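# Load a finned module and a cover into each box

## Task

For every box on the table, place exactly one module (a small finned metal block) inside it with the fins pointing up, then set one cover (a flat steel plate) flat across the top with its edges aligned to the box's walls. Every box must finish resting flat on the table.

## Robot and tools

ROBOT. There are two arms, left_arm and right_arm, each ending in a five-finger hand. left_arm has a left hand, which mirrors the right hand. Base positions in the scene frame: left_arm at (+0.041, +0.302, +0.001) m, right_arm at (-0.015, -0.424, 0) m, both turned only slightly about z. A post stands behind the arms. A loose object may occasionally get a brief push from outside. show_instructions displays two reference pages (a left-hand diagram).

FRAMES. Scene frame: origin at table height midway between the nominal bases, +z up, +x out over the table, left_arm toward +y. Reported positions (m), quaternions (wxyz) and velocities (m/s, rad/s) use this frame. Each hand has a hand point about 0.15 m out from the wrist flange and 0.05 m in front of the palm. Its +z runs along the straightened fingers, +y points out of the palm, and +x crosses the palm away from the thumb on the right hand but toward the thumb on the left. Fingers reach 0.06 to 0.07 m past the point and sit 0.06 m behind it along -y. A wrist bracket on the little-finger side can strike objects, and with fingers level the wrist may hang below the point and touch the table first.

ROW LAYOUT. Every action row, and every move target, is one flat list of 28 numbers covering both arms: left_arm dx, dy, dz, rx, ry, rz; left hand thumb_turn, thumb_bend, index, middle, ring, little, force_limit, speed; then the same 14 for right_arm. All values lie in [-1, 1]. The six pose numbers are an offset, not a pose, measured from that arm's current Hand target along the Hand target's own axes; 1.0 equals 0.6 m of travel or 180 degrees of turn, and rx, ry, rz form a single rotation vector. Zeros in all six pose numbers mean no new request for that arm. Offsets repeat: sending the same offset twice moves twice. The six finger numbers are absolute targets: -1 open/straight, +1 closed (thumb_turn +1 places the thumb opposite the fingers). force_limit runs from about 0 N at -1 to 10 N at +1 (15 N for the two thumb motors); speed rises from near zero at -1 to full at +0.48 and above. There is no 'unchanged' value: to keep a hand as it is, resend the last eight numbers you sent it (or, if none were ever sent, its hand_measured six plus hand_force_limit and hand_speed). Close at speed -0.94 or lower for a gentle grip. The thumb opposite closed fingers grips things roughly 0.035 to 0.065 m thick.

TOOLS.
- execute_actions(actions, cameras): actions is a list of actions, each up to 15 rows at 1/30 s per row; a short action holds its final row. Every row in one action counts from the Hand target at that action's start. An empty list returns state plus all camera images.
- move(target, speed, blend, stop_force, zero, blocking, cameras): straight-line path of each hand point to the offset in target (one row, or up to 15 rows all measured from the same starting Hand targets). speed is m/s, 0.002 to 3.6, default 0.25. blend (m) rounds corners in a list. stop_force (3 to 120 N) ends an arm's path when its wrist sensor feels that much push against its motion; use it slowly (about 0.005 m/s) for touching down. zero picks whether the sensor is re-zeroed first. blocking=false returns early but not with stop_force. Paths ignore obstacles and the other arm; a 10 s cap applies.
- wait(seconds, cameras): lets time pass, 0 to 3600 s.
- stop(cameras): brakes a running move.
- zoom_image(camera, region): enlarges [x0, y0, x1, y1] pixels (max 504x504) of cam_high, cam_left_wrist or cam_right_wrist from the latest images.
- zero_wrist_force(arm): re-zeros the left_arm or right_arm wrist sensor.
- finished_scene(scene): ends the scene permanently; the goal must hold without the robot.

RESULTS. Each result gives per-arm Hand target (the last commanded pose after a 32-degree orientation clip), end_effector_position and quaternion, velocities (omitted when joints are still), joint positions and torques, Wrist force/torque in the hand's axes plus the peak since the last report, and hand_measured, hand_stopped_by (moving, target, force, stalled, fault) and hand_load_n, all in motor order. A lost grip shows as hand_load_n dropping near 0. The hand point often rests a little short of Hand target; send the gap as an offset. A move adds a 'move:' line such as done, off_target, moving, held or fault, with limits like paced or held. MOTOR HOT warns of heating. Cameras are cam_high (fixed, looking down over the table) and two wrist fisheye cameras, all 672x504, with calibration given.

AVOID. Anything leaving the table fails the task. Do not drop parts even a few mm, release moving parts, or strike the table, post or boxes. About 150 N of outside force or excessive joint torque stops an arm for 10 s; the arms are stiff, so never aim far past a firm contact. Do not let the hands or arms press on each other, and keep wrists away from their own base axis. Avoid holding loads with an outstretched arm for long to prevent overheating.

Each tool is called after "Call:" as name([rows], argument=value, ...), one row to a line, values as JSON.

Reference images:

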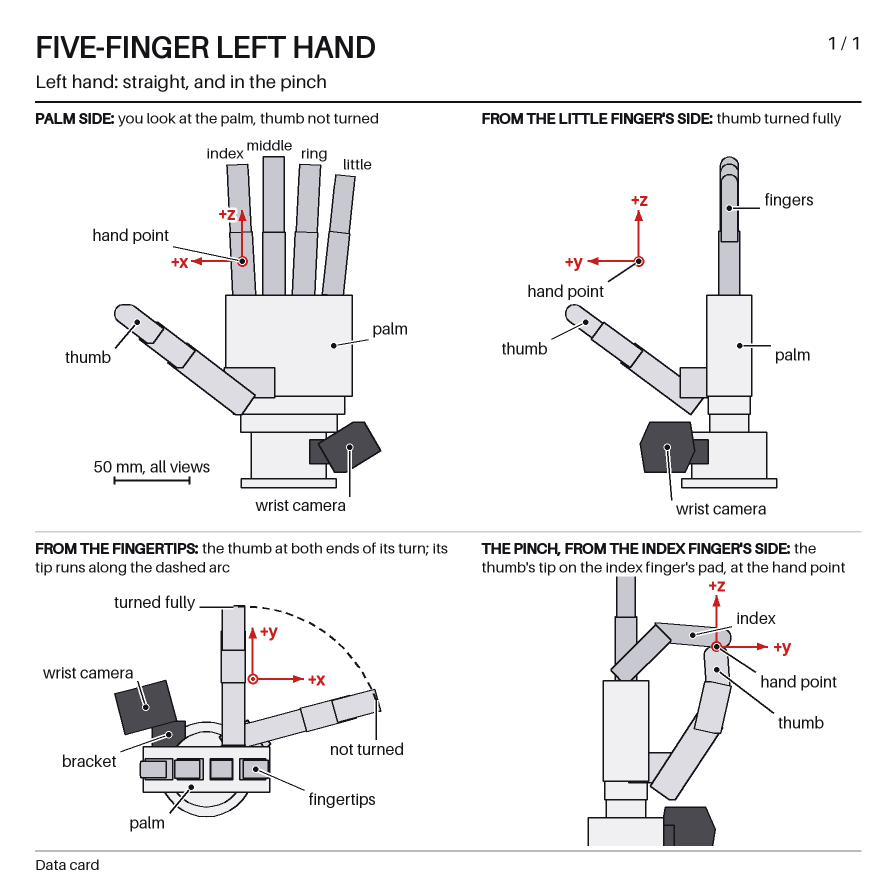

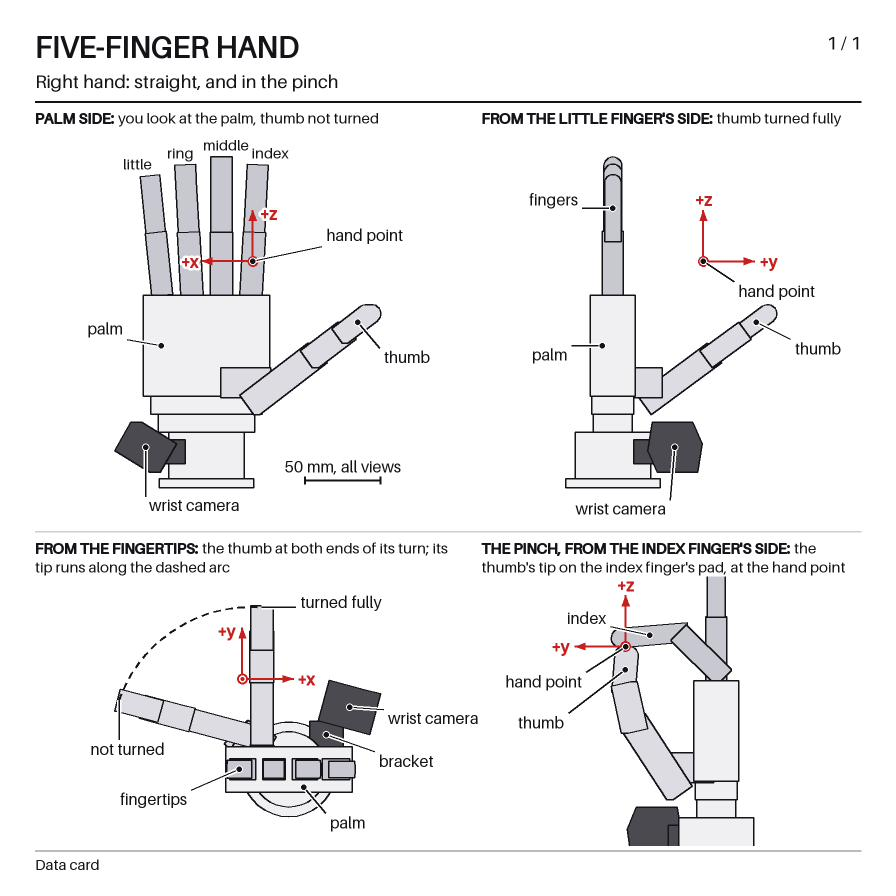

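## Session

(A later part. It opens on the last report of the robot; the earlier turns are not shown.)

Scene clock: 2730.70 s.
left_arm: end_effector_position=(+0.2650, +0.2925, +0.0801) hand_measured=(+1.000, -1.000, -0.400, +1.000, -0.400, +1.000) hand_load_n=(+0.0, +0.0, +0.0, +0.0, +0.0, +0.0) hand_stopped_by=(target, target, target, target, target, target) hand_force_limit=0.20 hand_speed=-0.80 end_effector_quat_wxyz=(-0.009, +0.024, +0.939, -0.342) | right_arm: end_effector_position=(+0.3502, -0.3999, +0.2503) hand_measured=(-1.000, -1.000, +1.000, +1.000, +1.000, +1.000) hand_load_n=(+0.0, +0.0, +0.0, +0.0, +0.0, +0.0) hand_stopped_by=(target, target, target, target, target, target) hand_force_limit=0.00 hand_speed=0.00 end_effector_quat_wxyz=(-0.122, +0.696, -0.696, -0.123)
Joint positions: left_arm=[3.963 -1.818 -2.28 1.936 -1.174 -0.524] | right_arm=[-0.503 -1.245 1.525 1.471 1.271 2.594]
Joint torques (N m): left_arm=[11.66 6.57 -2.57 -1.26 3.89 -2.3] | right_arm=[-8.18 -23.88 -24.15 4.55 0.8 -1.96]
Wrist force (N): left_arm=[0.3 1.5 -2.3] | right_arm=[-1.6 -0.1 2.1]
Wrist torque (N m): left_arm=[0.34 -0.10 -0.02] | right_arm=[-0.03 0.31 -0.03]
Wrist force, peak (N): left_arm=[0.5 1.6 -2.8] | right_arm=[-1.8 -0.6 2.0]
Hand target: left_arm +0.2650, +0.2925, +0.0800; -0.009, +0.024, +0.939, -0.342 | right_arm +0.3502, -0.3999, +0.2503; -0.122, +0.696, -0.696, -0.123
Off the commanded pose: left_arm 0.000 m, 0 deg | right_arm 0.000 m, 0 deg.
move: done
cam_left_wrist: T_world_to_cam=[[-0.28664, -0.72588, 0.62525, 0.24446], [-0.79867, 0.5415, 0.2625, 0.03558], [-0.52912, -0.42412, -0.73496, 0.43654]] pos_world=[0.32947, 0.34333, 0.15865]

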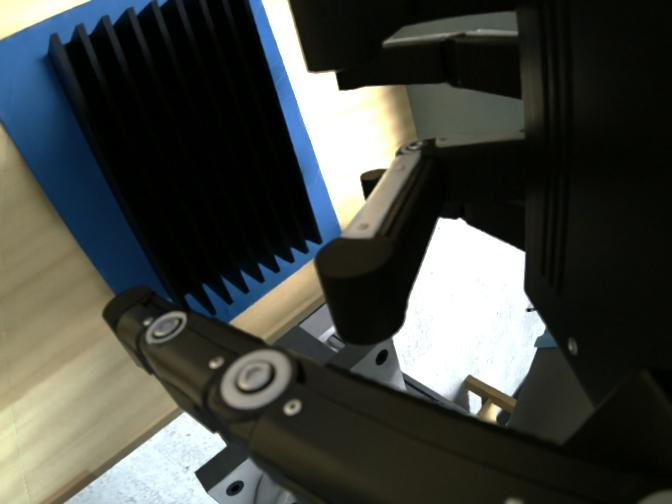

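Call:
move(target=[0.0001,0.045,0.0505,0,0,0,1,-1,-0.4,1,-0.4,1,0.2,-0.8,0,0,0,0,0,0,-1,-1,1,1,1,1,0,0], speed=0.02, stop_force=5, cameras=["cam_left_wrist"])

Scene clock: 2757.83 s.
left_arm: end_effector_position=(+0.2649, +0.2937, +0.0395) hand_measured=(+1.000, -1.000, -0.400, +1.000, -0.400, +1.000) hand_load_n=(+0.0, +0.0, +0.0, +0.0, +0.0, +0.0) hand_stopped_by=(target, target, target, target, target, target) hand_force_limit=0.20 hand_speed=-0.80 end_effector_quat_wxyz=(-0.009, +0.024, +0.939, -0.342) | right_arm: end_effector_position=(+0.3502, -0.3999, +0.2503) hand_measured=(-1.000, -1.000, +1.000, +1.000, +1.000, +1.000) hand_load_n=(+0.0, +0.0, +0.0, +0.0, +0.0, +0.0) hand_stopped_by=(target, target, target, target, target, target) hand_force_limit=0.00 hand_speed=0.00 end_effector_quat_wxyz=(-0.122, +0.696, -0.696, -0.123)
Joint positions: left_arm=[3.967 -1.927 -2.302 2.066 -1.175 -0.521] | right_arm=[-0.503 -1.245 1.525 1.471 1.271 2.594]
Joint torques (N m): left_arm=[11.08 8.55 -5.02 -1.24 -1.97 2.19] | right_arm=[-8.31 -24.46 -24.27 4.65 0.89 -2.16]
Wrist force (N): left_arm=[0.4 1.3 -2.3] | right_arm=[-1.5 -0.3 1.9]
Wrist torque (N m): left_arm=[0.31 -0.12 -0.10] | right_arm=[-0.06 0.30 -0.03]
Wrist force, peak (N): left_arm=[0.4 1.2 -2.6] | right_arm=[-1.4 -0.3 2.4]
Hand target: left_arm +0.2649, +0.2937, +0.0395; -0.009, +0.024, +0.939, -0.342 | right_arm +0.3502, -0.3999, +0.2503; -0.122, +0.696, -0.696, -0.123
Off the commanded pose: left_arm 0.000 m, 0 deg | right_arm 0.000 m, 0 deg.
move: done
cam_left_wrist: T_world_to_cam=[[-0.28658, -0.72592, 0.62523, 0.27071], [-0.79869, 0.54144, 0.26255, 0.04561], [-0.52912, -0.42412, -0.73496, 0.40721]] pos_world=[0.32947, 0.34453, 0.11805]

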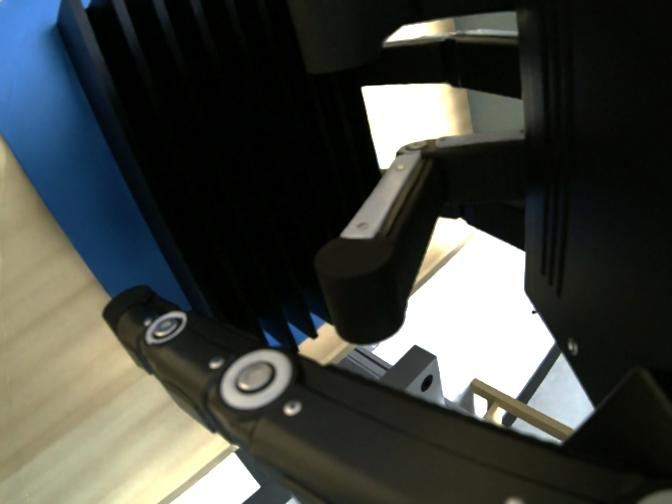

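Call:
execute_actions([
  [[0,0,0,0,0,0,1,-1,-0.2,1,-0.2,1,-0.6,-0.9,0,0,0,0,0,0,-1,-1,1,1,1,1,0,0]],
  [[0,0,0,0,0,0,1,-1,-0.2,1,-0.2,1,-0.6,-0.9,0,0,0,0,0,0,-1,-1,1,1,1,1,0,0]],
  [[0,0,0,0,0,0,1,-1,-0.2,1,-0.2,1,-0.6,-0.9,0,0,0,0,0,0,-1,-1,1,1,1,1,0,0]],
])

Call:
execute_actions([
  [[0,0,0,0,0,0,1,-0.5,-0.2,1,-0.2,1,-0.3,-0.94,0,0,0,0,0,0,-1,-1,1,1,1,1,0,0]],
  [[0,0,0,0,0,0,1,-0.5,-0.2,1,-0.2,1,-0.3,-0.94,0,0,0,0,0,0,-1,-1,1,1,1,1,0,0]],
  [[0,0,0,0,0,0,1,-0.5,-0.2,1,-0.2,1,-0.3,-0.94,0,0,0,0,0,0,-1,-1,1,1,1,1,0,0]],
  [[0,0,0,0,0,0,1,-0.5,-0.2,1,-0.2,1,-0.3,-0.94,0,0,0,0,0,0,-1,-1,1,1,1,1,0,0]],
  [[0,0,0,0,0,0,1,-0.4,-0.2,1,-0.2,1,0.3,-0.94,0,0,0,0,0,0,-1,-1,1,1,1,1,0,0]],
  [[0,0,0,0,0,0,1,-0.4,-0.2,1,-0.2,1,0.3,-0.94,0,0,0,0,0,0,-1,-1,1,1,1,1,0,0]],
], cameras=["cam_left_wrist"])

Scene clock: 2774.07 s.
left_arm: end_effector_position=(+0.2649, +0.2937, +0.0395) hand_measured=(+1.000, -1.000, -0.200, +1.000, -0.200, +1.000) hand_load_n=(+0.0, +0.0, +0.5, +0.5, +0.0, +0.0) hand_stopped_by=(target, target, target, target, target, target) hand_force_limit=-0.60 hand_speed=-0.90 end_effector_quat_wxyz=(-0.009, +0.024, +0.939, -0.342) | right_arm: end_effector_position=(+0.3502, -0.3999, +0.2503) hand_measured=(-1.000, -1.000, +1.000, +1.000, +1.000, +1.000) hand_load_n=(+0.0, +0.0, +0.5, +0.0, +0.0, +0.0) hand_stopped_by=(target, target, target, target, target, target) hand_force_limit=0.00 hand_speed=0.00 end_effector_quat_wxyz=(-0.122, +0.696, -0.696, -0.123)
Joint positions: left_arm=[3.967 -1.927 -2.302 2.066 -1.175 -0.521] | right_arm=[-0.503 -1.245 1.525 1.471 1.271 2.594]
Joint torques (N m): left_arm=[11.41 8.69 -3.22 -1.73 -1.84 1.86] | right_arm=[-8.2 -23.2 -23.7 4.63 0.94 -2.36]
Wrist force (N): left_arm=[0.6 1.1 -1.7] | right_arm=[-1.6 -0.5 1.9]
Wrist torque (N m): left_arm=[0.28 -0.13 -0.10] | right_arm=[-0.08 0.31 -0.04]
Wrist force, peak (N): left_arm=[0.5 1.6 -2.5] | right_arm=[-1.7 -0.5 2.1]
Hand target: left_arm +0.2649, +0.2937, +0.0395; -0.009, +0.024, +0.939, -0.342 | right_arm +0.3502, -0.3999, +0.2503; -0.122, +0.696, -0.696, -0.123
Off the commanded pose: left_arm 0.000 m, 0 deg | right_arm 0.000 m, 0 deg.
Step readings (end_effector_position of left_arm | right_arm):
0: (+0.2649, +0.2937, +0.0395) | (+0.3502, -0.3999, +0.2503)
1: (+0.2649, +0.2937, +0.0395) | (+0.3502, -0.3999, +0.2503)
2: (+0.2649, +0.2937, +0.0395) | (+0.3502, -0.3999, +0.2503)
4: (+0.2649, +0.2937, +0.0395) | (+0.3502, -0.3999, +0.2503)
8: (+0.2649, +0.2937, +0.0395) | (+0.3502, -0.3999, +0.2503)
15: (+0.2649, +0.2937, +0.0395) | (+0.3502, -0.3999, +0.2503)
16: (+0.2649, +0.2937, +0.0395) | (+0.3502, -0.3999, +0.2503)
17: (+0.2649, +0.2937, +0.0395) | (+0.3502, -0.3999, +0.2503)
19: (+0.2649, +0.2937, +0.0395) | (+0.3502, -0.3999, +0.2503)
23: (+0.2649, +0.2937, +0.0395) | (+0.3502, -0.3999, +0.2503)
30: (+0.2649, +0.2937, +0.0395) | (+0.3502, -0.3999, +0.2503)
31: (+0.2649, +0.2937, +0.0395) | (+0.3502, -0.3999, +0.2503)
32: (+0.2649, +0.2937, +0.0395) | (+0.3502, -0.3999, +0.2503)
34: (+0.2649, +0.2937, +0.0395) | (+0.3502, -0.3999, +0.2503)
38: (+0.2649, +0.2937, +0.0395) | (+0.3502, -0.3999, +0.2503)
45: (+0.2649, +0.2937, +0.0395) | (+0.3502, -0.3999, +0.2503)

Scene clock: 2777.27 s.
left_arm: end_effector_position=(+0.2649, +0.2937, +0.0395) hand_measured=(+1.000, -0.762, -0.200, +1.000, -0.200, +1.000) hand_load_n=(+0.5, +10.0, +2.5, +0.0, +1.0, +0.0) hand_stopped_by=(target, force, target, target, target, target) hand_force_limit=0.30 hand_speed=-0.94 end_effector_quat_wxyz=(-0.009, +0.024, +0.939, -0.342) | right_arm: end_effector_position=(+0.3502, -0.3999, +0.2503) hand_measured=(-1.000, -1.000, +1.000, +1.000, +1.000, +1.000) hand_load_n=(+0.0, +0.0, +0.0, +0.0, +0.0, +0.0) hand_stopped_by=(target, target, target, target, target, target) hand_force_limit=0.00 hand_speed=0.00 end_effector_quat_wxyz=(-0.122, +0.696, -0.696, -0.123)
Joint positions: left_arm=[3.967 -1.927 -2.302 2.066 -1.175 -0.521] | right_arm=[-0.503 -1.245 1.525 1.471 1.271 2.594]
Joint torques (N m): left_arm=[10.38 9.27 -0.88 -2.27 -1.46 2.08] | right_arm=[-7.81 -24.45 -24.54 4.77 0.93 -2.21]
Wrist force (N): left_arm=[0.6 1.8 -7.1] | right_arm=[-1.6 -0.4 2.0]
Wrist torque (N m): left_arm=[0.44 -0.24 -0.12] | right_arm=[-0.07 0.31 -0.03]
Wrist force, peak (N): left_arm=[0.6 2.2 -7.2] | right_arm=[-1.8 -0.1 2.2]
Hand target: left_arm +0.2649, +0.2937, +0.0395; -0.009, +0.024, +0.939, -0.342 | right_arm +0.3502, -0.3999, +0.2503; -0.122, +0.696, -0.696, -0.123
Off the commanded pose: left_arm 0.000 m, 0 deg | right_arm 0.000 m, 0 deg.
Step readings (end_effector_position of left_arm | right_arm):
0: (+0.2649, +0.2937, +0.0395) | (+0.3502, -0.3999, +0.2503)
1: (+0.2649, +0.2937, +0.0395) | (+0.3502, -0.3999, +0.2503)
2: (+0.2649, +0.2937, +0.0395) | (+0.3502, -0.3999, +0.2503)
4: (+0.2649, +0.2937, +0.0395) | (+0.3502, -0.3999, +0.2503)
8: (+0.2649, +0.2937, +0.0395) | (+0.3502, -0.3999, +0.2503)
15: (+0.2649, +0.2937, +0.0395) | (+0.3502, -0.3999, +0.2503)
16: (+0.2649, +0.2937, +0.0395) | (+0.3502, -0.3999, +0.2503)
17: (+0.2649, +0.2937, +0.0395) | (+0.3502, -0.3999, +0.2503)
19: (+0.2649, +0.2937, +0.0395) | (+0.3502, -0.3999, +0.2503)
23: (+0.2649, +0.2937, +0.0395) | (+0.3502, -0.3999, +0.2503)
30: (+0.2649, +0.2937, +0.0395) | (+0.3502, -0.3999, +0.2503)
31: (+0.2649, +0.2937, +0.0395) | (+0.3502, -0.3999, +0.2503)
32: (+0.2649, +0.2937, +0.0395) | (+0.3502, -0.3999, +0.2503)
34: (+0.2649, +0.2937, +0.0395) | (+0.3502, -0.3999, +0.2503)
38: (+0.2649, +0.2937, +0.0395) | (+0.3502, -0.3999, +0.2503)
45: (+0.2649, +0.2937, +0.0395) | (+0.3502, -0.3999, +0.2503)
46: (+0.2649, +0.2937, +0.0395) | (+0.3502, -0.3999, +0.2503)
47: (+0.2649, +0.2937, +0.0395) | (+0.3502, -0.3999, +0.2503)
49: (+0.2649, +0.2937, +0.0395) | (+0.3502, -0.3999, +0.2503)
53: (+0.2649, +0.2937, +0.0395) | (+0.3502, -0.3999, +0.2503)
60: (+0.2649, +0.2937, +0.0395) | (+0.3502, -0.3999, +0.2503)
61: (+0.2649, +0.2937, +0.0395) | (+0.3502, -0.3999, +0.2503)
62: (+0.2649, +0.2937, +0.0395) | (+0.3502, -0.3999, +0.2503)
64: (+0.2649, +0.2937, +0.0395) | (+0.3502, -0.3999, +0.2503)
68: (+0.2649, +0.2937, +0.0395) | (+0.3502, -0.3999, +0.2503)
75: (+0.2649, +0.2937, +0.0395) | (+0.3502, -0.3999, +0.2503)
76: (+0.2649, +0.2937, +0.0395) | (+0.3502, -0.3999, +0.2503)
77: (+0.2649, +0.2937, +0.0395) | (+0.3502, -0.3999, +0.2503)
79: (+0.2649, +0.2937, +0.0395) | (+0.3502, -0.3999, +0.2503)
83: (+0.2649, +0.2937, +0.0395) | (+0.3502, -0.3999, +0.2503)
90: (+0.2649, +0.2937, +0.0395) | (+0.3502, -0.3999, +0.2503)
cam_left_wrist: T_world_to_cam=[[-0.28658, -0.72592, 0.62523, 0.27071], [-0.79869, 0.54144, 0.26255, 0.04561], [-0.52912, -0.42412, -0.73496, 0.40721]] pos_world=[0.32947, 0.34453, 0.11805]

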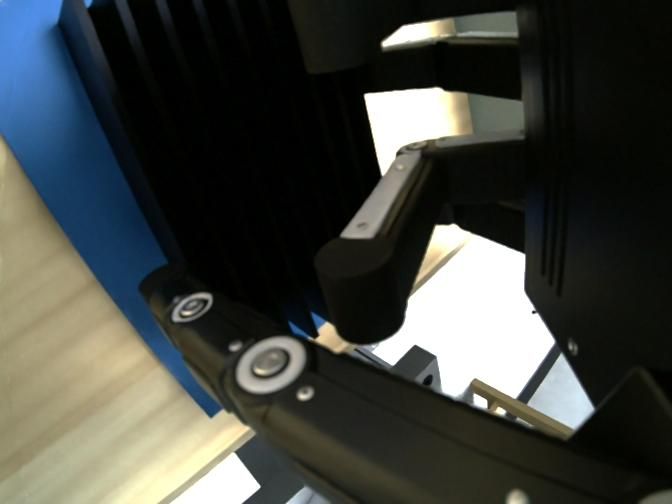

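Call:
move(target=[0,-0.0161,-0.0192,0,0,0,1,-0.4,-0.2,1,-0.2,1,0.3,-0.94,0,0,0,0,0,0,-1,-1,1,1,1,1,0,0], speed=0.02, cameras=["cam_left_wrist"])

Scene clock: 2783.53 s.
left_arm: end_effector_position=(+0.2649, +0.2937, +0.0544) hand_measured=(+1.000, -0.762, -0.200, +1.000, -0.200, +1.000) hand_load_n=(-1.0, +4.5, +3.5, +0.0, +0.5, +0.0) hand_stopped_by=(target, force, target, target, target, target) hand_force_limit=0.30 hand_speed=-0.94 end_effector_quat_wxyz=(-0.009, +0.024, +0.939, -0.342) | right_arm: end_effector_position=(+0.3502, -0.3999, +0.2503) hand_measured=(-1.000, -1.000, +1.000, +1.000, +1.000, +1.000) hand_load_n=(+0.0, +0.0, +0.0, +0.0, +0.0, +0.0) hand_stopped_by=(target, target, target, target, target, target) hand_force_limit=0.00 hand_speed=0.00 end_effector_quat_wxyz=(-0.122, +0.696, -0.696, -0.123)
Joint positions: left_arm=[3.967 -1.886 -2.295 2.018 -1.175 -0.521] | right_arm=[-0.503 -1.245 1.525 1.471 1.271 2.594]
Joint torques (N m): left_arm=[-1.08 34.75 17.58 -4.24 0.01 0.62] | right_arm=[-8.42 -24.4 -24.7 4.58 0.72 -2.3]
Wrist force (N): left_arm=[0.0 2.2 -0.7] | right_arm=[-1.4 -0.5 1.7]
Wrist torque (N m): left_arm=[0.30 -0.04 -0.14] | right_arm=[-0.09 0.29 -0.03]
Wrist force, peak (N): left_arm=[0.6 1.8 -7.3] | right_arm=[-1.7 0.0 2.2]
Hand target: left_arm +0.2649, +0.2937, +0.0545; -0.009, +0.024, +0.939, -0.342 | right_arm +0.3502, -0.3999, +0.2503; -0.122, +0.696, -0.696, -0.123
Off the commanded pose: left_arm 0.000 m, 0 deg | right_arm 0.000 m, 0 deg.
move: done
cam_left_wrist: T_world_to_cam=[[-0.28658, -0.72592, 0.62523, 0.26134], [-0.79869, 0.54144, 0.26255, 0.04167], [-0.52912, -0.42412, -0.73496, 0.41824]] pos_world=[0.32947, 0.34453, 0.13305]

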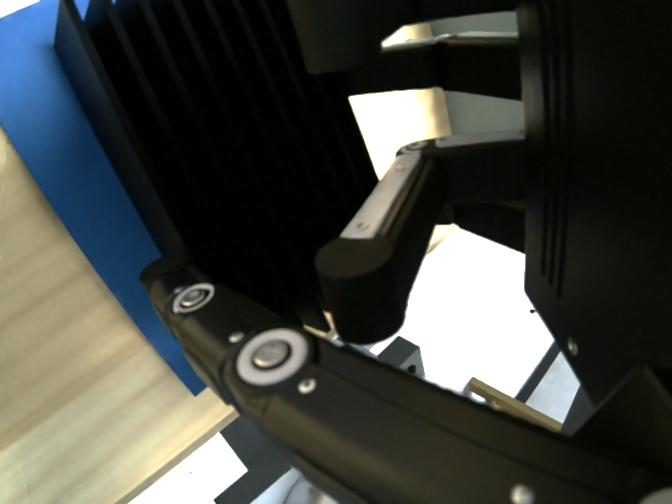

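Call:
zoom_image(camera="cam_left_wrist", region=[0, 0, 460, 380])

Scaled by 1.096 from the camera's image (finer frame: 960x720).

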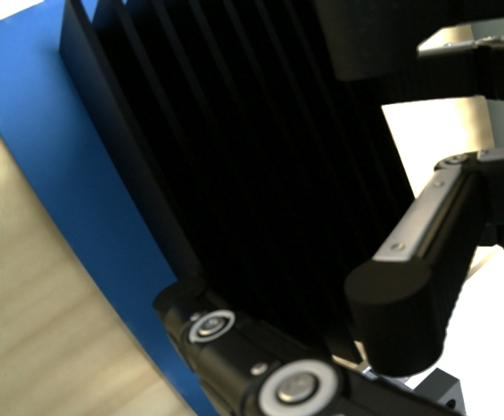

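Call:
move(target=[0,0.0155,0.0185,0,0,0,1,-0.4,-0.2,1,-0.2,1,0.3,-0.94,0,0,0,0,0,0,-1,-1,1,1,1,1,0,0], speed=0.01, stop_force=10, cameras=["cam_left_wrist"])

Scene clock: 2845.33 s.
left_arm: end_effector_position=(+0.2649, +0.2936, +0.0400) hand_measured=(+1.000, -0.762, -0.200, +1.000, -0.200, +1.000) hand_load_n=(+1.5, +7.5, +3.5, +0.0, +2.0, +0.0) hand_stopped_by=(target, force, target, target, target, target) hand_force_limit=0.30 hand_speed=-0.94 end_effector_quat_wxyz=(-0.009, +0.024, +0.939, -0.342) | right_arm: end_effector_position=(+0.3502, -0.3999, +0.2503) hand_measured=(-1.000, -1.000, +1.000, +1.000, +1.000, +1.000) hand_load_n=(+0.0, -0.5, +0.0, +0.0, +0.0, +0.0) hand_stopped_by=(target, target, target, target, target, target) hand_force_limit=0.00 hand_speed=0.00 end_effector_quat_wxyz=(-0.122, +0.696, -0.696, -0.123)
Joint positions: left_arm=[3.967 -1.926 -2.302 2.064 -1.175 -0.521] | right_arm=[-0.503 -1.245 1.525 1.471 1.271 2.594]
Joint torques (N m): left_arm=[-8.73 8.31 -4.61 -1.29 1.94 -1.76] | right_arm=[-7.92 -25.28 -24.44 4.89 0.66 -2.05]
Wrist force (N): left_arm=[1.3 1.8 -3.0] | right_arm=[-1.4 -0.3 1.9]
Wrist torque (N m): left_arm=[0.32 -0.23 -0.08] | right_arm=[-0.05 0.28 -0.02]
Wrist force, peak (N): left_arm=[1.2 2.0 -3.2] | right_arm=[-1.6 -0.5 2.2]
Hand target: left_arm +0.2649, +0.2936, +0.0400; -0.009, +0.024, +0.939, -0.342 | right_arm +0.3502, -0.3999, +0.2503; -0.122, +0.696, -0.696, -0.123
Off the commanded pose: left_arm 0.000 m, 0 deg | right_arm 0.000 m, 0 deg.
move: done
cam_left_wrist: T_world_to_cam=[[-0.28664, -0.72588, 0.62525, 0.27034], [-0.79867, 0.5415, 0.2625, 0.04543], [-0.52912, -0.42412, -0.73496, 0.40765]] pos_world=[0.32947, 0.34453, 0.11865]

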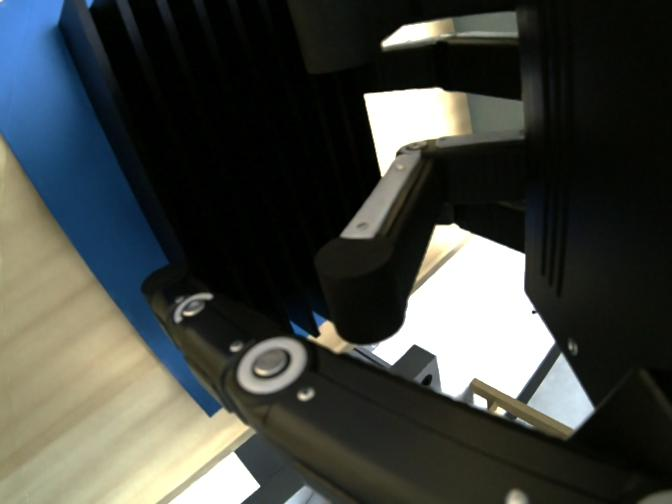

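Call:
execute_actions([
  [[0,0,0,0,0,0,1,-0.3,-0.2,1,-0.2,1,0.7,-0.94,0,0,0,0,0,0,-1,-1,1,1,1,1,0,0]],
  [[0,0,0,0,0,0,1,-0.3,-0.2,1,-0.2,1,0.7,-0.94,0,0,0,0,0,0,-1,-1,1,1,1,1,0,0]],
])

Call:
move(target=[0,-0.0155,-0.0185,0,0,0,1,-0.3,-0.2,1,-0.2,1,0.7,-0.94,0,0,0,0,0,0,-1,-1,1,1,1,1,0,0], speed=0.015, cameras=["cam_left_wrist"])

Scene clock: 2855.07 s.
left_arm: end_effector_position=(+0.2649, +0.2936, +0.0400) hand_measured=(+1.000, -0.734, -0.200, +1.000, -0.200, +1.000) hand_load_n=(+2.5, +12.5, +5.5, +0.0, +3.0, +0.5) hand_stopped_by=(target, force, target, target, target, target) hand_force_limit=0.70 hand_speed=-0.94 end_effector_quat_wxyz=(-0.009, +0.024, +0.939, -0.342) | right_arm: end_effector_position=(+0.3502, -0.3999, +0.2503) hand_measured=(-1.000, -1.000, +1.000, +1.000, +1.000, +1.000) hand_load_n=(+0.0, -0.5, +0.0, +0.0, +0.0, +0.0) hand_stopped_by=(target, target, target, target, target, target) hand_force_limit=0.00 hand_speed=0.00 end_effector_quat_wxyz=(-0.122, +0.696, -0.696, -0.123)
Joint positions: left_arm=[3.967 -1.926 -2.302 2.064 -1.175 -0.521] | right_arm=[-0.503 -1.245 1.525 1.471 1.271 2.594]
Joint torques (N m): left_arm=[-9.61 8.21 -5 -1.57 3.4 -1.88] | right_arm=[-8.18 -25.17 -24.05 4.6 0.76 -2]
Wrist force (N): left_arm=[0.3 1.4 -5.2] | right_arm=[-1.6 -0.1 2.2]
Wrist torque (N m): left_arm=[0.38 -0.26 -0.09] | right_arm=[-0.04 0.30 -0.03]
Wrist force, peak (N): left_arm=[0.3 1.7 -5.3] | right_arm=[-1.7 -0.3 2.1]
Hand target: left_arm +0.2649, +0.2936, +0.0400; -0.009, +0.024, +0.939, -0.342 | right_arm +0.3502, -0.3999, +0.2503; -0.122, +0.696, -0.696, -0.123
Off the commanded pose: left_arm 0.000 m, 0 deg | right_arm 0.000 m, 0 deg.
Step readings (end_effector_position of left_arm | right_arm):
0: (+0.2649, +0.2936, +0.0400) | (+0.3502, -0.3999, +0.2503)
1: (+0.2649, +0.2936, +0.0400) | (+0.3502, -0.3999, +0.2503)
2: (+0.2649, +0.2936, +0.0400) | (+0.3502, -0.3999, +0.2503)
4: (+0.2649, +0.2936, +0.0400) | (+0.3502, -0.3999, +0.2503)
8: (+0.2649, +0.2936, +0.0400) | (+0.3502, -0.3999, +0.2503)
15: (+0.2649, +0.2936, +0.0400) | (+0.3502, -0.3999, +0.2503)
16: (+0.2649, +0.2936, +0.0400) | (+0.3502, -0.3999, +0.2503)
17: (+0.2649, +0.2936, +0.0400) | (+0.3502, -0.3999, +0.2503)
19: (+0.2649, +0.2936, +0.0400) | (+0.3502, -0.3999, +0.2503)
23: (+0.2649, +0.2936, +0.0400) | (+0.3502, -0.3999, +0.2503)
30: (+0.2649, +0.2936, +0.0400) | (+0.3502, -0.3999, +0.2503)

Scene clock: 2856.40 s.
left_arm: end_effector_position=(+0.2649, +0.2937, +0.0545) hand_measured=(+1.000, -0.734, -0.200, +1.000, -0.200, +1.000) hand_load_n=(+0.5, +11.0, +6.0, +0.0, +5.5, +0.0) hand_stopped_by=(target, force, target, target, target, target) hand_force_limit=0.70 hand_speed=-0.94 end_effector_quat_wxyz=(-0.009, +0.024, +0.939, -0.342) | right_arm: end_effector_position=(+0.3502, -0.3999, +0.2503) hand_measured=(-1.000, -1.000, +1.000, +1.000, +1.000, +1.000) hand_load_n=(+0.0, +0.0, +0.0, +0.0, +0.0, +0.0) hand_stopped_by=(target, target, target, target, target, target) hand_force_limit=0.00 hand_speed=0.00 end_effector_quat_wxyz=(-0.122, +0.696, -0.696, -0.123)
Joint positions: left_arm=[3.967 -1.886 -2.295 2.018 -1.175 -0.521] | right_arm=[-0.503 -1.245 1.525 1.471 1.271 2.594]
Joint torques (N m): left_arm=[-7.28 32.9 17.14 -4.48 3.22 -1.53] | right_arm=[-8.18 -25.79 -24.22 4.57 0.74 -2.03]
Wrist force (N): left_arm=[0.6 2.7 -0.6] | right_arm=[-1.4 -0.4 2.0]
Wrist torque (N m): left_arm=[0.32 -0.10 -0.14] | right_arm=[-0.08 0.27 -0.03]
Wrist force, peak (N): left_arm=[0.4 1.4 -4.9] | right_arm=[-1.5 -0.3 2.2]
Hand target: left_arm +0.2649, +0.2937, +0.0545; -0.009, +0.024, +0.939, -0.342 | right_arm +0.3502, -0.3999, +0.2503; -0.122, +0.696, -0.696, -0.123
Off the commanded pose: left_arm 0.000 m, 0 deg | right_arm 0.000 m, 0 deg.
move: done
cam_left_wrist: T_world_to_cam=[[-0.28658, -0.72592, 0.62523, 0.26134], [-0.79869, 0.54144, 0.26255, 0.04167], [-0.52912, -0.42412, -0.73496, 0.41824]] pos_world=[0.32947, 0.34453, 0.13305]

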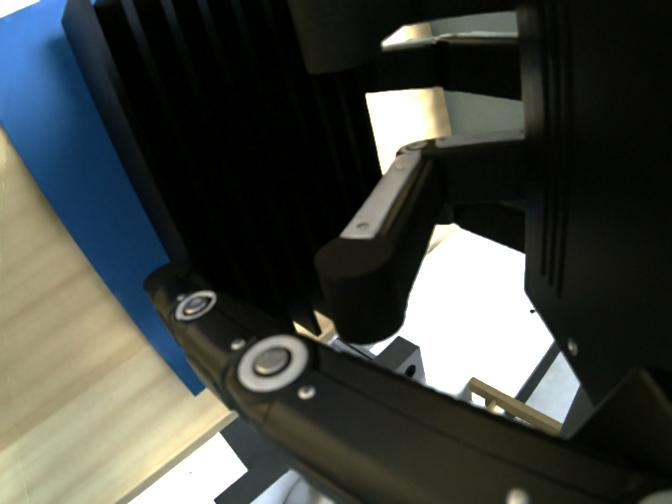

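Call:
execute_actions(actions=[])

Scene clock: 2894.07 s.
left_arm: end_effector_position=(+0.2649, +0.2937, +0.0545) hand_measured=(+1.000, -0.734, -0.200, +1.000, -0.200, +1.000) hand_load_n=(+0.5, +11.5, +5.5, +0.0, +5.0, +0.5) hand_stopped_by=(target, force, target, target, target, target) hand_force_limit=0.70 hand_speed=-0.94 end_effector_quat_wxyz=(-0.009, +0.024, +0.939, -0.342) | right_arm: end_effector_position=(+0.3502, -0.3999, +0.2503) hand_measured=(-1.000, -1.000, +1.000, +1.000, +1.000, +1.000) hand_load_n=(+0.0, -0.5, +0.0, +0.0, +0.5, +0.0) hand_stopped_by=(target, target, target, target, target, target) hand_force_limit=0.00 hand_speed=0.00 end_effector_quat_wxyz=(-0.122, +0.696, -0.696, -0.123)
Joint positions: left_arm=[3.967 -1.886 -2.295 2.018 -1.175 -0.521] | right_arm=[-0.503 -1.245 1.525 1.471 1.271 2.594]
Joint velocities: within noise
Joint torques (N m): left_arm=[6.58 33.25 17.58 -4.38 0.8 1.87] | right_arm=[-8.25 -26.21 -24.43 4.65 0.69 -2.13]
Wrist force (N): left_arm=[0.4 2.6 -0.6] | right_arm=[-1.5 -0.4 1.7]
Wrist torque (N m): left_arm=[0.30 -0.07 -0.14] | right_arm=[-0.06 0.30 -0.02]
Wrist force, peak (N): left_arm=[0.2 2.9 -0.7] | right_arm=[-1.8 -0.5 2.1]
Hand target: left_arm +0.2649, +0.2937, +0.0545; -0.009, +0.024, +0.939, -0.342 | right_arm +0.3502, -0.3999, +0.2503; -0.122, +0.696, -0.696, -0.123
Off the commanded pose: left_arm 0.000 m, 0 deg | right_arm 0.000 m, 0 deg.
camera_calibration:
cam_left_wrist: T_world_to_cam=[[-0.28658, -0.72592, 0.62523, 0.26134], [-0.79869, 0.54144, 0.26255, 0.04167], [-0.52912, -0.42412, -0.73496, 0.41824]] pos_world=[0.32947, 0.34453, 0.13305]
cam_right_wrist: T_world_to_cam=[[-0.98039, -0.19305, -0.03952, 0.27402], [-0.15213, 0.61402, 0.77449, 0.09749], [-0.12525, 0.76532, -0.63135, 0.62277]] pos_world=[0.36148, -0.48358, 0.3285]

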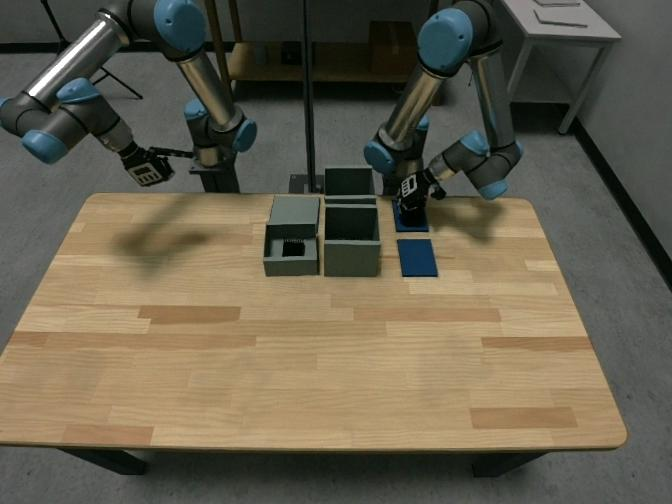

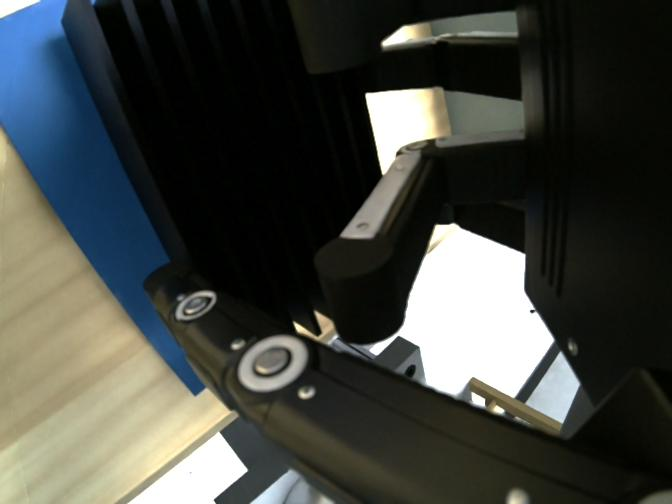

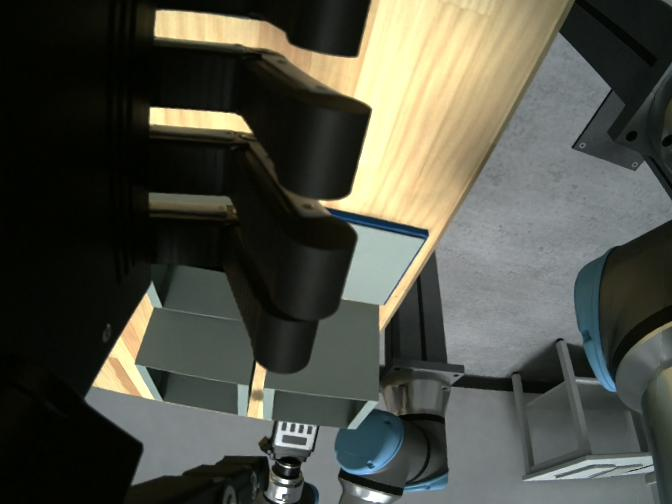

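Call:
move(target=[0,-0.2036,-0.2426,0,0,0,1,-0.3,-0.2,1,-0.2,1,0.7,-0.94,0,0,0,0,0,0,-1,-1,1,1,1,1,0,0], speed=0.12, cameras=["cam_high","cam_left_wrist"])

Scene clock: 2901.87 s.
left_arm: end_effector_position=(+0.2651, +0.2938, +0.2445) hand_measured=(+1.000, -0.734, -0.200, +1.000, -0.200, +1.000) hand_load_n=(+0.5, +11.0, +6.0, +0.5, +5.5, +0.0) hand_stopped_by=(target, force, target, target, target, target) hand_force_limit=0.70 hand_speed=-0.94 end_effector_quat_wxyz=(-0.009, +0.024, +0.939, -0.342) | right_arm: end_effector_position=(+0.3502, -0.3999, +0.2503) hand_measured=(-1.000, -1.000, +1.000, +1.000, +1.000, +1.000) hand_load_n=(+0.0, +0.0, +0.0, +0.0, +0.0, +0.0) hand_stopped_by=(target, target, target, target, target, target) hand_force_limit=0.00 hand_speed=0.00 end_effector_quat_wxyz=(-0.122, +0.696, -0.696, -0.123)
Joint positions: left_arm=[3.966 -1.515 -2.07 1.422 -1.175 -0.521] | right_arm=[-0.503 -1.245 1.525 1.471 1.271 2.594]
Joint torques (N m): left_arm=[11.44 26.61 25.85 -4.3 -1.96 2.15] | right_arm=[-8.47 -26.8 -23.44 4.55 0.71 -2.13]
Wrist force (N): left_arm=[0.4 3.0 -0.8] | right_arm=[-1.6 -0.4 1.8]
Wrist torque (N m): left_arm=[0.37 -0.06 -0.15] | right_arm=[-0.06 0.31 -0.04]
Wrist force, peak (N): left_arm=[0.3 3.3 0.1] | right_arm=[-1.7 -0.2 2.3]
Hand target: left_arm +0.2651, +0.2938, +0.2445; -0.009, +0.024, +0.939, -0.342 | right_arm +0.3502, -0.3999, +0.2503; -0.122, +0.696, -0.696, -0.123
Off the commanded pose: left_arm 0.000 m, 0 deg | right_arm 0.000 m, 0 deg.
move: done
cam_left_wrist: T_world_to_cam=[[-0.28664, -0.72588, 0.62525, 0.14267], [-0.79867, 0.5415, 0.2625, -0.00812], [-0.52912, -0.42412, -0.73496, 0.55803]] pos_world=[0.32967, 0.34463, 0.32305]

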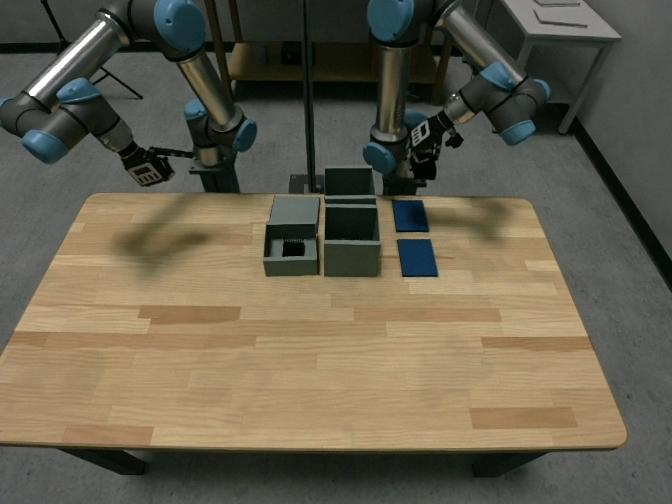

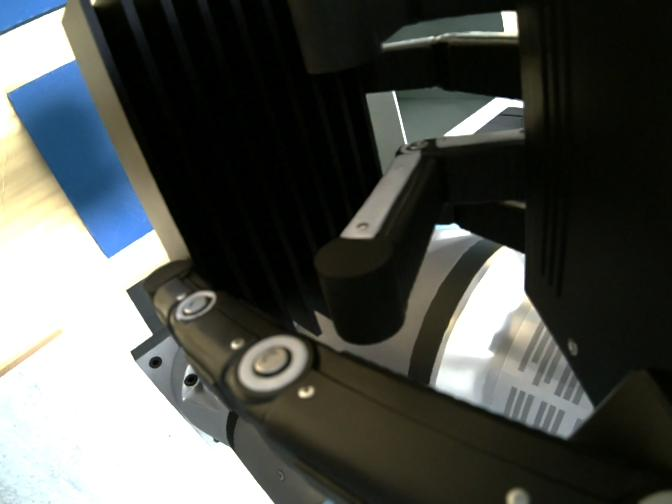

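Call:
move(target=[-0.0016,-0.2797,0.2347,-0.0111,-0.01036,-0.01234,1,-0.3,-0.2,1,-0.2,1,0.7,-0.94,0,0,0,0,0,0,-1,-1,1,1,1,1,0,0], speed=0.1, cameras=["cam_high","cam_left_wrist"])

Scene clock: 2916.10 s.
left_arm: end_effector_position=(+0.2549, +0.0750, +0.2447) hand_measured=(+1.000, -0.734, -0.200, +1.000, -0.200, +1.000) hand_load_n=(+0.5, +11.0, +6.0, +0.0, +5.5, +0.5) hand_stopped_by=(target, force, target, target, target, target) hand_force_limit=0.70 hand_speed=-0.94 end_effector_quat_wxyz=(+0.000, +0.000, +0.945, -0.326) | right_arm: end_effector_position=(+0.3502, -0.3999, +0.2503) hand_measured=(-1.000, -1.000, +1.000, +1.000, +1.000, +1.000) hand_load_n=(+0.0, +0.0, +0.0, +0.0, +0.0, +0.0) hand_stopped_by=(target, target, target, target, target, target) hand_force_limit=0.00 hand_speed=0.00 end_effector_quat_wxyz=(-0.122, +0.696, -0.696, -0.123)
Joint positions: left_arm=[3.145 -1.48 -1.951 1.816 -0.908 -1.5] | right_arm=[-0.503 -1.245 1.525 1.471 1.271 2.594]
Joint torques (N m): left_arm=[-12.03 0.71 27.54 -1.03 -1.31 -2.29] | right_arm=[-8.21 -26.41 -24.11 4.7 0.69 -2.08]
Wrist force (N): left_arm=[0.5 2.5 -0.5] | right_arm=[-1.3 0.1 1.8]
Wrist torque (N m): left_arm=[0.28 -0.08 -0.03] | right_arm=[0.00 0.27 0.00]
Wrist force, peak (N): left_arm=[0.5 3.3 -1.4] | right_arm=[-1.6 -0.3 2.2]
Hand target: left_arm +0.2549, +0.0750, +0.2447; +0.000, +0.000, +0.945, -0.326 | right_arm +0.3502, -0.3999, +0.2503; -0.122, +0.696, -0.696, -0.123
Off the commanded pose: left_arm 0.000 m, 0 deg | right_arm 0.000 m, 0 deg.
move: done
cam_left_wrist: T_world_to_cam=[[-0.25002, -0.76083, 0.59886, -0.01955], [-0.82527, 0.49092, 0.27915, 0.1086], [-0.50638, -0.42442, -0.75063, 0.45805]] pos_world=[0.31669, 0.12623, 0.32522]

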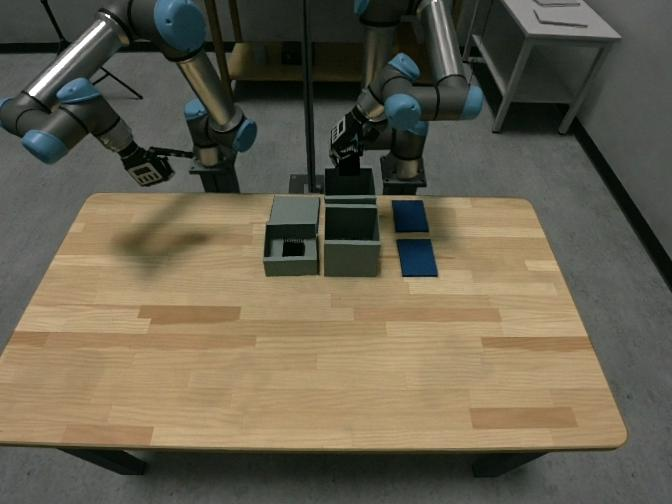

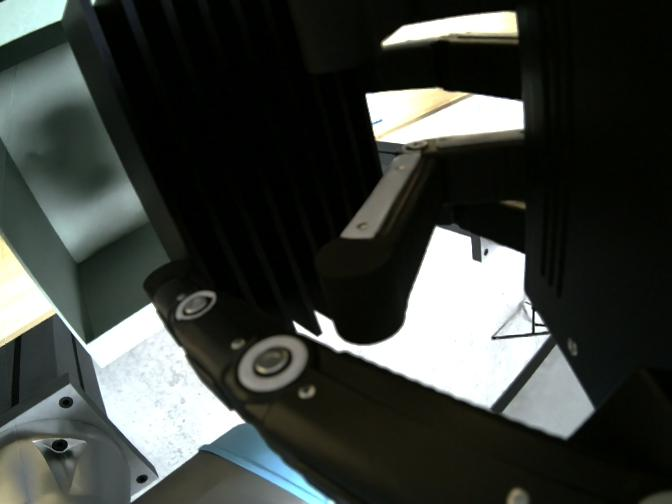

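Call:
zoom_image(camera="cam_left_wrist", region=[0, 0, 336, 400])

Call:
zoom_image(camera="cam_high", region=[250, 100, 450, 300])

Scaled by 1.260 from the camera's image (finer frame: 960x720).

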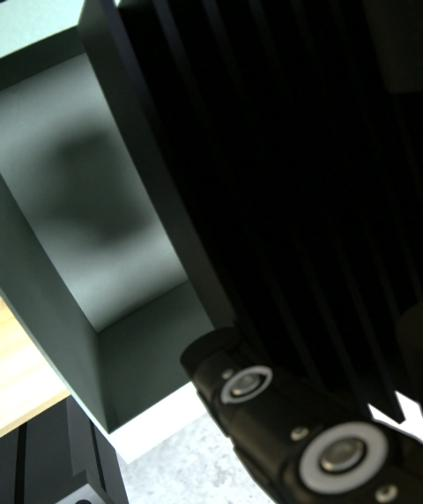

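Scaled by 2.520 from the camera's image (finer frame: 960x720).

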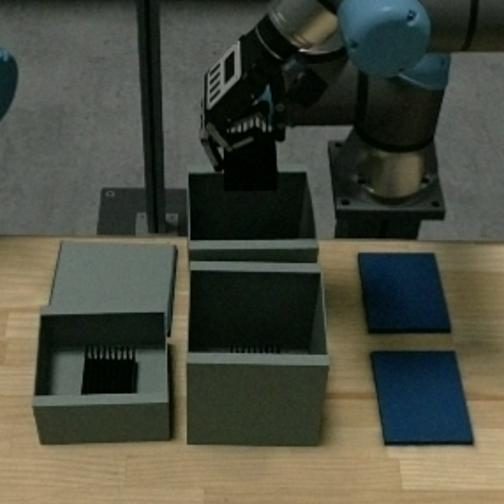

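Call:
zoom_image(camera="cam_high", region=[310, 150, 390, 220])

Call:
zoom_image(camera="cam_left_wrist", region=[60, 280, 200, 400])

Call:
zoom_image(camera="cam_left_wrist", region=[0, 0, 140, 120])

Scaled by 6.300 from the camera's image (finer frame: 960x720).

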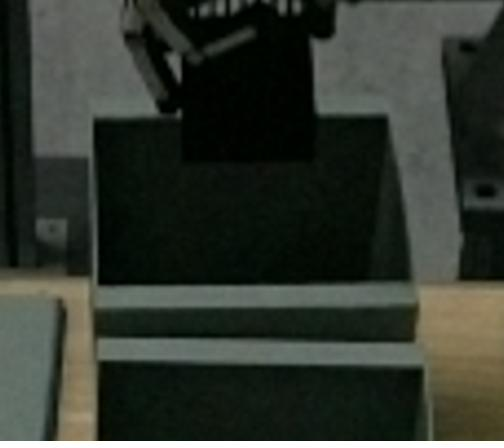

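Scaled by 3.600 from the camera's image (finer frame: 960x720).

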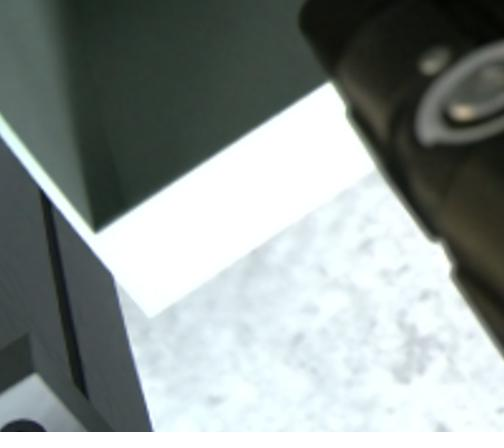

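Scaled by 3.600 from the camera's image (finer frame: 960x720).

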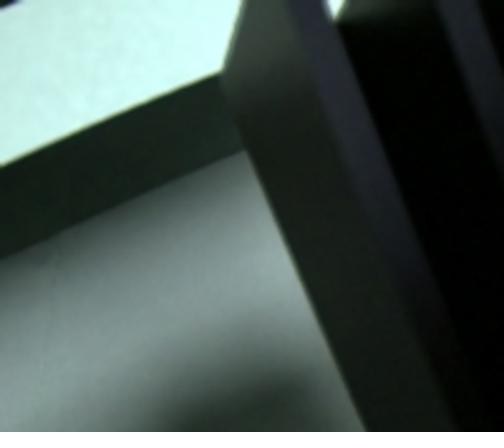

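Call:
move(target=[0.0023,0.1495,0.1892,0,0,0,1,-0.3,-0.2,1,-0.2,1,0.7,-0.94,0,0,0,0,0,0,-1,-1,1,1,1,1,0,0], speed=0.04, stop_force=12, cameras=["cam_high","cam_left_wrist"])

Scene clock: 3012.53 s.
left_arm: end_effector_position=(+0.2535, +0.0756, +0.1000) hand_measured=(+1.000, -0.734, -0.200, +1.000, -0.200, +1.000) hand_load_n=(+0.5, +11.0, +6.0, +0.0, +5.5, +0.0) hand_stopped_by=(target, force, target, target, target, target) hand_force_limit=0.70 hand_speed=-0.94 end_effector_quat_wxyz=(+0.000, +0.000, +0.945, -0.326) | right_arm: end_effector_position=(+0.3502, -0.3999, +0.2503) hand_measured=(-1.000, -1.000, +1.000, +1.000, +1.000, +1.000) hand_load_n=(+0.0, -0.5, +0.0, +0.0, +0.0, +0.0) hand_stopped_by=(target, target, target, target, target, target) hand_force_limit=0.00 hand_speed=0.00 end_effector_quat_wxyz=(-0.122, +0.696, -0.696, -0.123)
Joint positions: left_arm=[3.148 -1.663 -2.192 2.238 -0.908 -1.496] | right_arm=[-0.503 -1.245 1.525 1.471 1.271 2.594]
Joint torques (N m): left_arm=[-11.14 4.18 1.55 -1.13 0.15 -2.22] | right_arm=[-8.11 -26.08 -24.3 4.75 0.72 -2.29]
Wrist force (N): left_arm=[0.4 2.5 -0.4] | right_arm=[-1.6 -0.3 1.6]
Wrist torque (N m): left_arm=[0.29 -0.06 -0.13] | right_arm=[-0.04 0.31 -0.03]
Wrist force, peak (N): left_arm=[0.5 2.8 -0.6] | right_arm=[-1.6 -0.3 2.3]
Hand target: left_arm +0.2535, +0.0756, +0.1000; +0.000, +0.000, +0.945, -0.326 | right_arm +0.3502, -0.3999, +0.2503; -0.122, +0.696, -0.696, -0.123
Off the commanded pose: left_arm 0.000 m, 0 deg | right_arm 0.000 m, 0 deg.
move: done
cam_left_wrist: T_world_to_cam=[[-0.25005, -0.76086, 0.59881, 0.06731], [-0.82529, 0.49091, 0.27913, 0.1475], [-0.50634, -0.42439, -0.75067, 0.34902]] pos_world=[0.31529, 0.12693, 0.18052]

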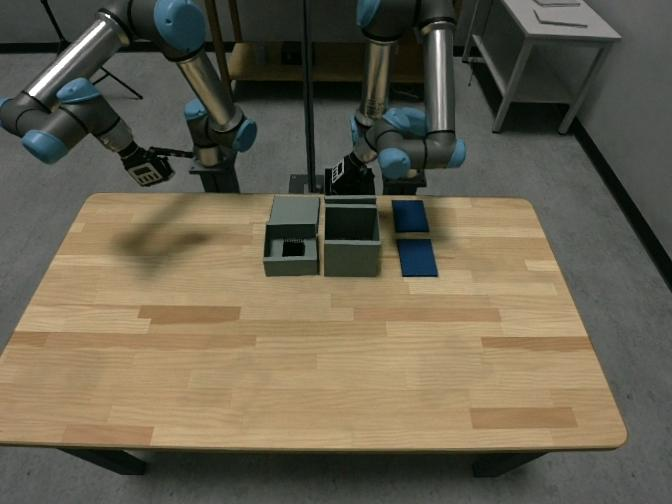

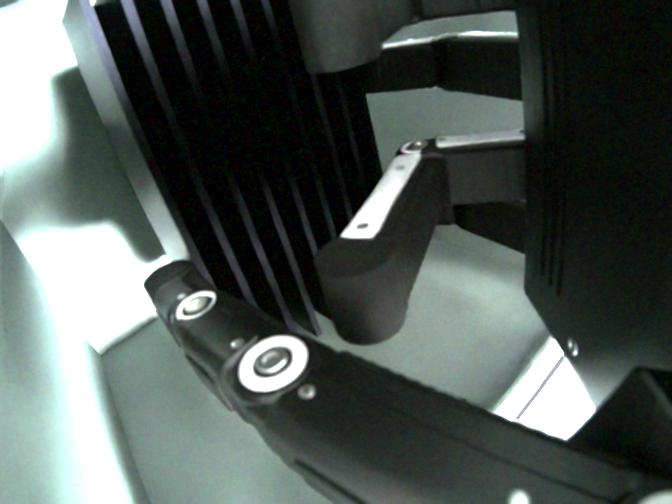

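Call:
move(target=[0,0.0616,0.0788,0,0,0,1,-0.3,-0.2,1,-0.2,1,0.7,-0.94,0,0,0,0,0,0,-1,-1,1,1,1,1,0,0], speed=0.03, stop_force=8, cameras=["cam_left_wrist"])

Call:
move(target=[0,0.0206,0.0263,0,0,0,1,-0.3,-0.2,1,-0.2,1,0.7,-0.94,0,0,0,0,0,0,-1,-1,1,1,1,1,0,0], speed=0.008, stop_force=4.5, cameras=["cam_left_wrist"])

Scene clock: 3028.37 s.
left_arm: end_effector_position=(+0.2535, +0.0756, +0.0400) hand_measured=(+1.000, -0.734, -0.200, +1.000, -0.200, +1.000) hand_load_n=(+1.0, +11.0, +6.0, +0.0, +5.5, +0.0) hand_stopped_by=(target, force, target, target, target, target) hand_force_limit=0.70 hand_speed=-0.94 end_effector_quat_wxyz=(+0.000, +0.000, +0.945, -0.326) | right_arm: end_effector_position=(+0.3502, -0.3999, +0.2503) hand_measured=(-1.000, -1.000, +1.000, +1.000, +1.000, +1.000) hand_load_n=(+0.0, +0.0, +0.0, +0.0, +0.0, +0.0) hand_stopped_by=(target, target, target, target, target, target) hand_force_limit=0.00 hand_speed=0.00 end_effector_quat_wxyz=(-0.122, +0.696, -0.696, -0.123)
Joint positions: left_arm=[3.148 -1.792 -2.254 2.429 -0.908 -1.496] | right_arm=[-0.503 -1.245 1.525 1.471 1.271 2.594]
Joint torques (N m): left_arm=[-11.36 6.33 -1.02 -1.13 2.66 -2.27] | right_arm=[-8.61 -27.25 -25.19 4.58 0.58 -2.23]
Wrist force (N): left_arm=[0.2 2.3 -0.3] | right_arm=[-1.5 -0.4 2.0]
Wrist torque (N m): left_arm=[0.26 -0.02 -0.11] | right_arm=[-0.09 0.29 -0.02]
Wrist force, peak (N): left_arm=[0.4 2.8 -0.6] | right_arm=[-1.8 -0.3 2.1]
Hand target: left_arm +0.2535, +0.0756, +0.0400; +0.000, +0.000, +0.945, -0.326 | right_arm +0.3502, -0.3999, +0.2503; -0.122, +0.696, -0.696, -0.123
Off the commanded pose: left_arm 0.000 m, 0 deg | right_arm 0.000 m, 0 deg.
move: done
cam_left_wrist: T_world_to_cam=[[-0.25005, -0.76086, 0.59881, 0.10324], [-0.82529, 0.49091, 0.27913, 0.16425], [-0.50634, -0.42439, -0.75067, 0.30398]] pos_world=[0.31529, 0.12693, 0.12052]

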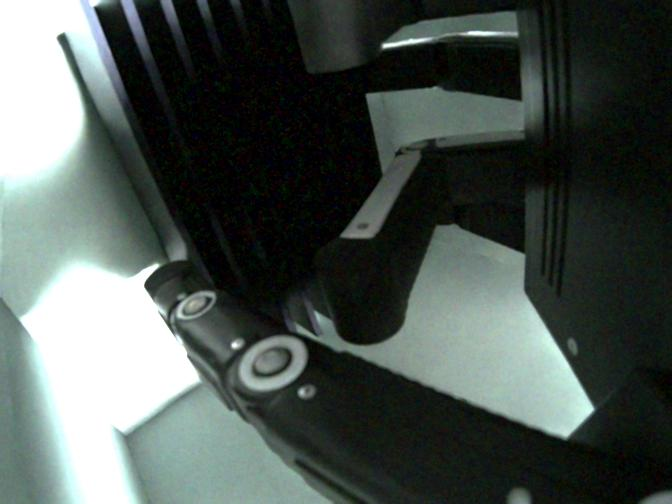

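Scene clock: 3030.53 s.
left_arm: end_effector_position=(+0.2534, +0.0756, +0.0323) hand_measured=(+1.000, -0.734, -0.200, +1.000, -0.200, +1.000) hand_load_n=(+1.0, +11.5, +5.5, +0.0, +5.5, +0.0) hand_stopped_by=(target, force, target, target, target, target) hand_force_limit=0.70 hand_speed=-0.94 end_effector_quat_wxyz=(+0.000, +0.000, +0.945, -0.326) | right_arm: end_effector_position=(+0.3502, -0.3999, +0.2503) hand_measured=(-1.000, -1.000, +1.000, +1.000, +1.000, +1.000) hand_load_n=(+0.0, +0.0, +0.0, +0.0, +0.0, +0.0) hand_stopped_by=(target, target, target, target, target, target) hand_force_limit=0.00 hand_speed=0.00 end_effector_quat_wxyz=(-0.122, +0.696, -0.696, -0.123)
Joint positions: left_arm=[3.148 -1.81 -2.26 2.453 -0.908 -1.496] | right_arm=[-0.503 -1.245 1.525 1.471 1.271 2.594]
Joint torques (N m): left_arm=[-5.36 32.84 20.18 -3.45 1.68 0.36] | right_arm=[-7.92 -27.02 -24.64 4.53 0.77 -2.05]
Wrist force (N): left_arm=[-0.1 1.7 -1.9] | right_arm=[-1.7 -0.1 2.1]
Wrist torque (N m): left_arm=[0.38 -0.05 -0.10] | right_arm=[-0.04 0.32 -0.03]
Wrist force, peak (N): left_arm=[-0.1 -5.3 -6.1] | right_arm=[-1.6 -0.2 2.4]
Hand target: left_arm +0.2534, +0.0756, +0.0323; +0.000, +0.000, +0.945, -0.326 (not the last commanded pose) | right_arm +0.3502, -0.3999, +0.2503; -0.122, +0.696, -0.696, -0.123
Off the commanded pose: left_arm 0.012 m, 0 deg | right_arm 0.000 m, 0 deg.
move: contact (left_arm)
cam_left_wrist: T_world_to_cam=[[-0.24997, -0.76086, 0.59884, 0.10788], [-0.82529, 0.49087, 0.27919, 0.16643], [-0.50638, -0.42442, -0.75063, 0.29813]] pos_world=[0.31529, 0.12693, 0.11272]

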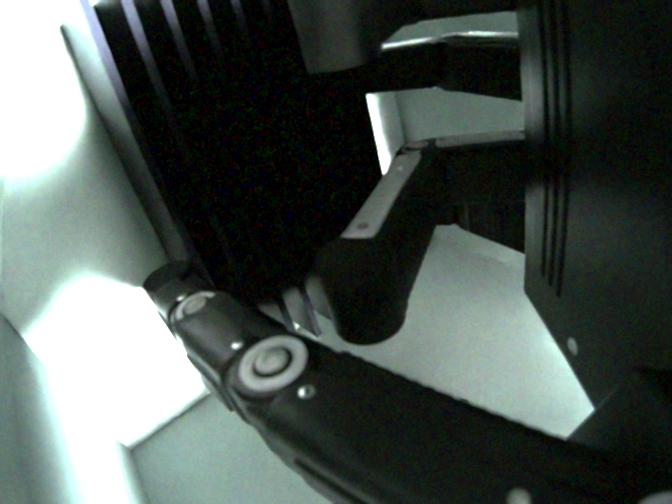

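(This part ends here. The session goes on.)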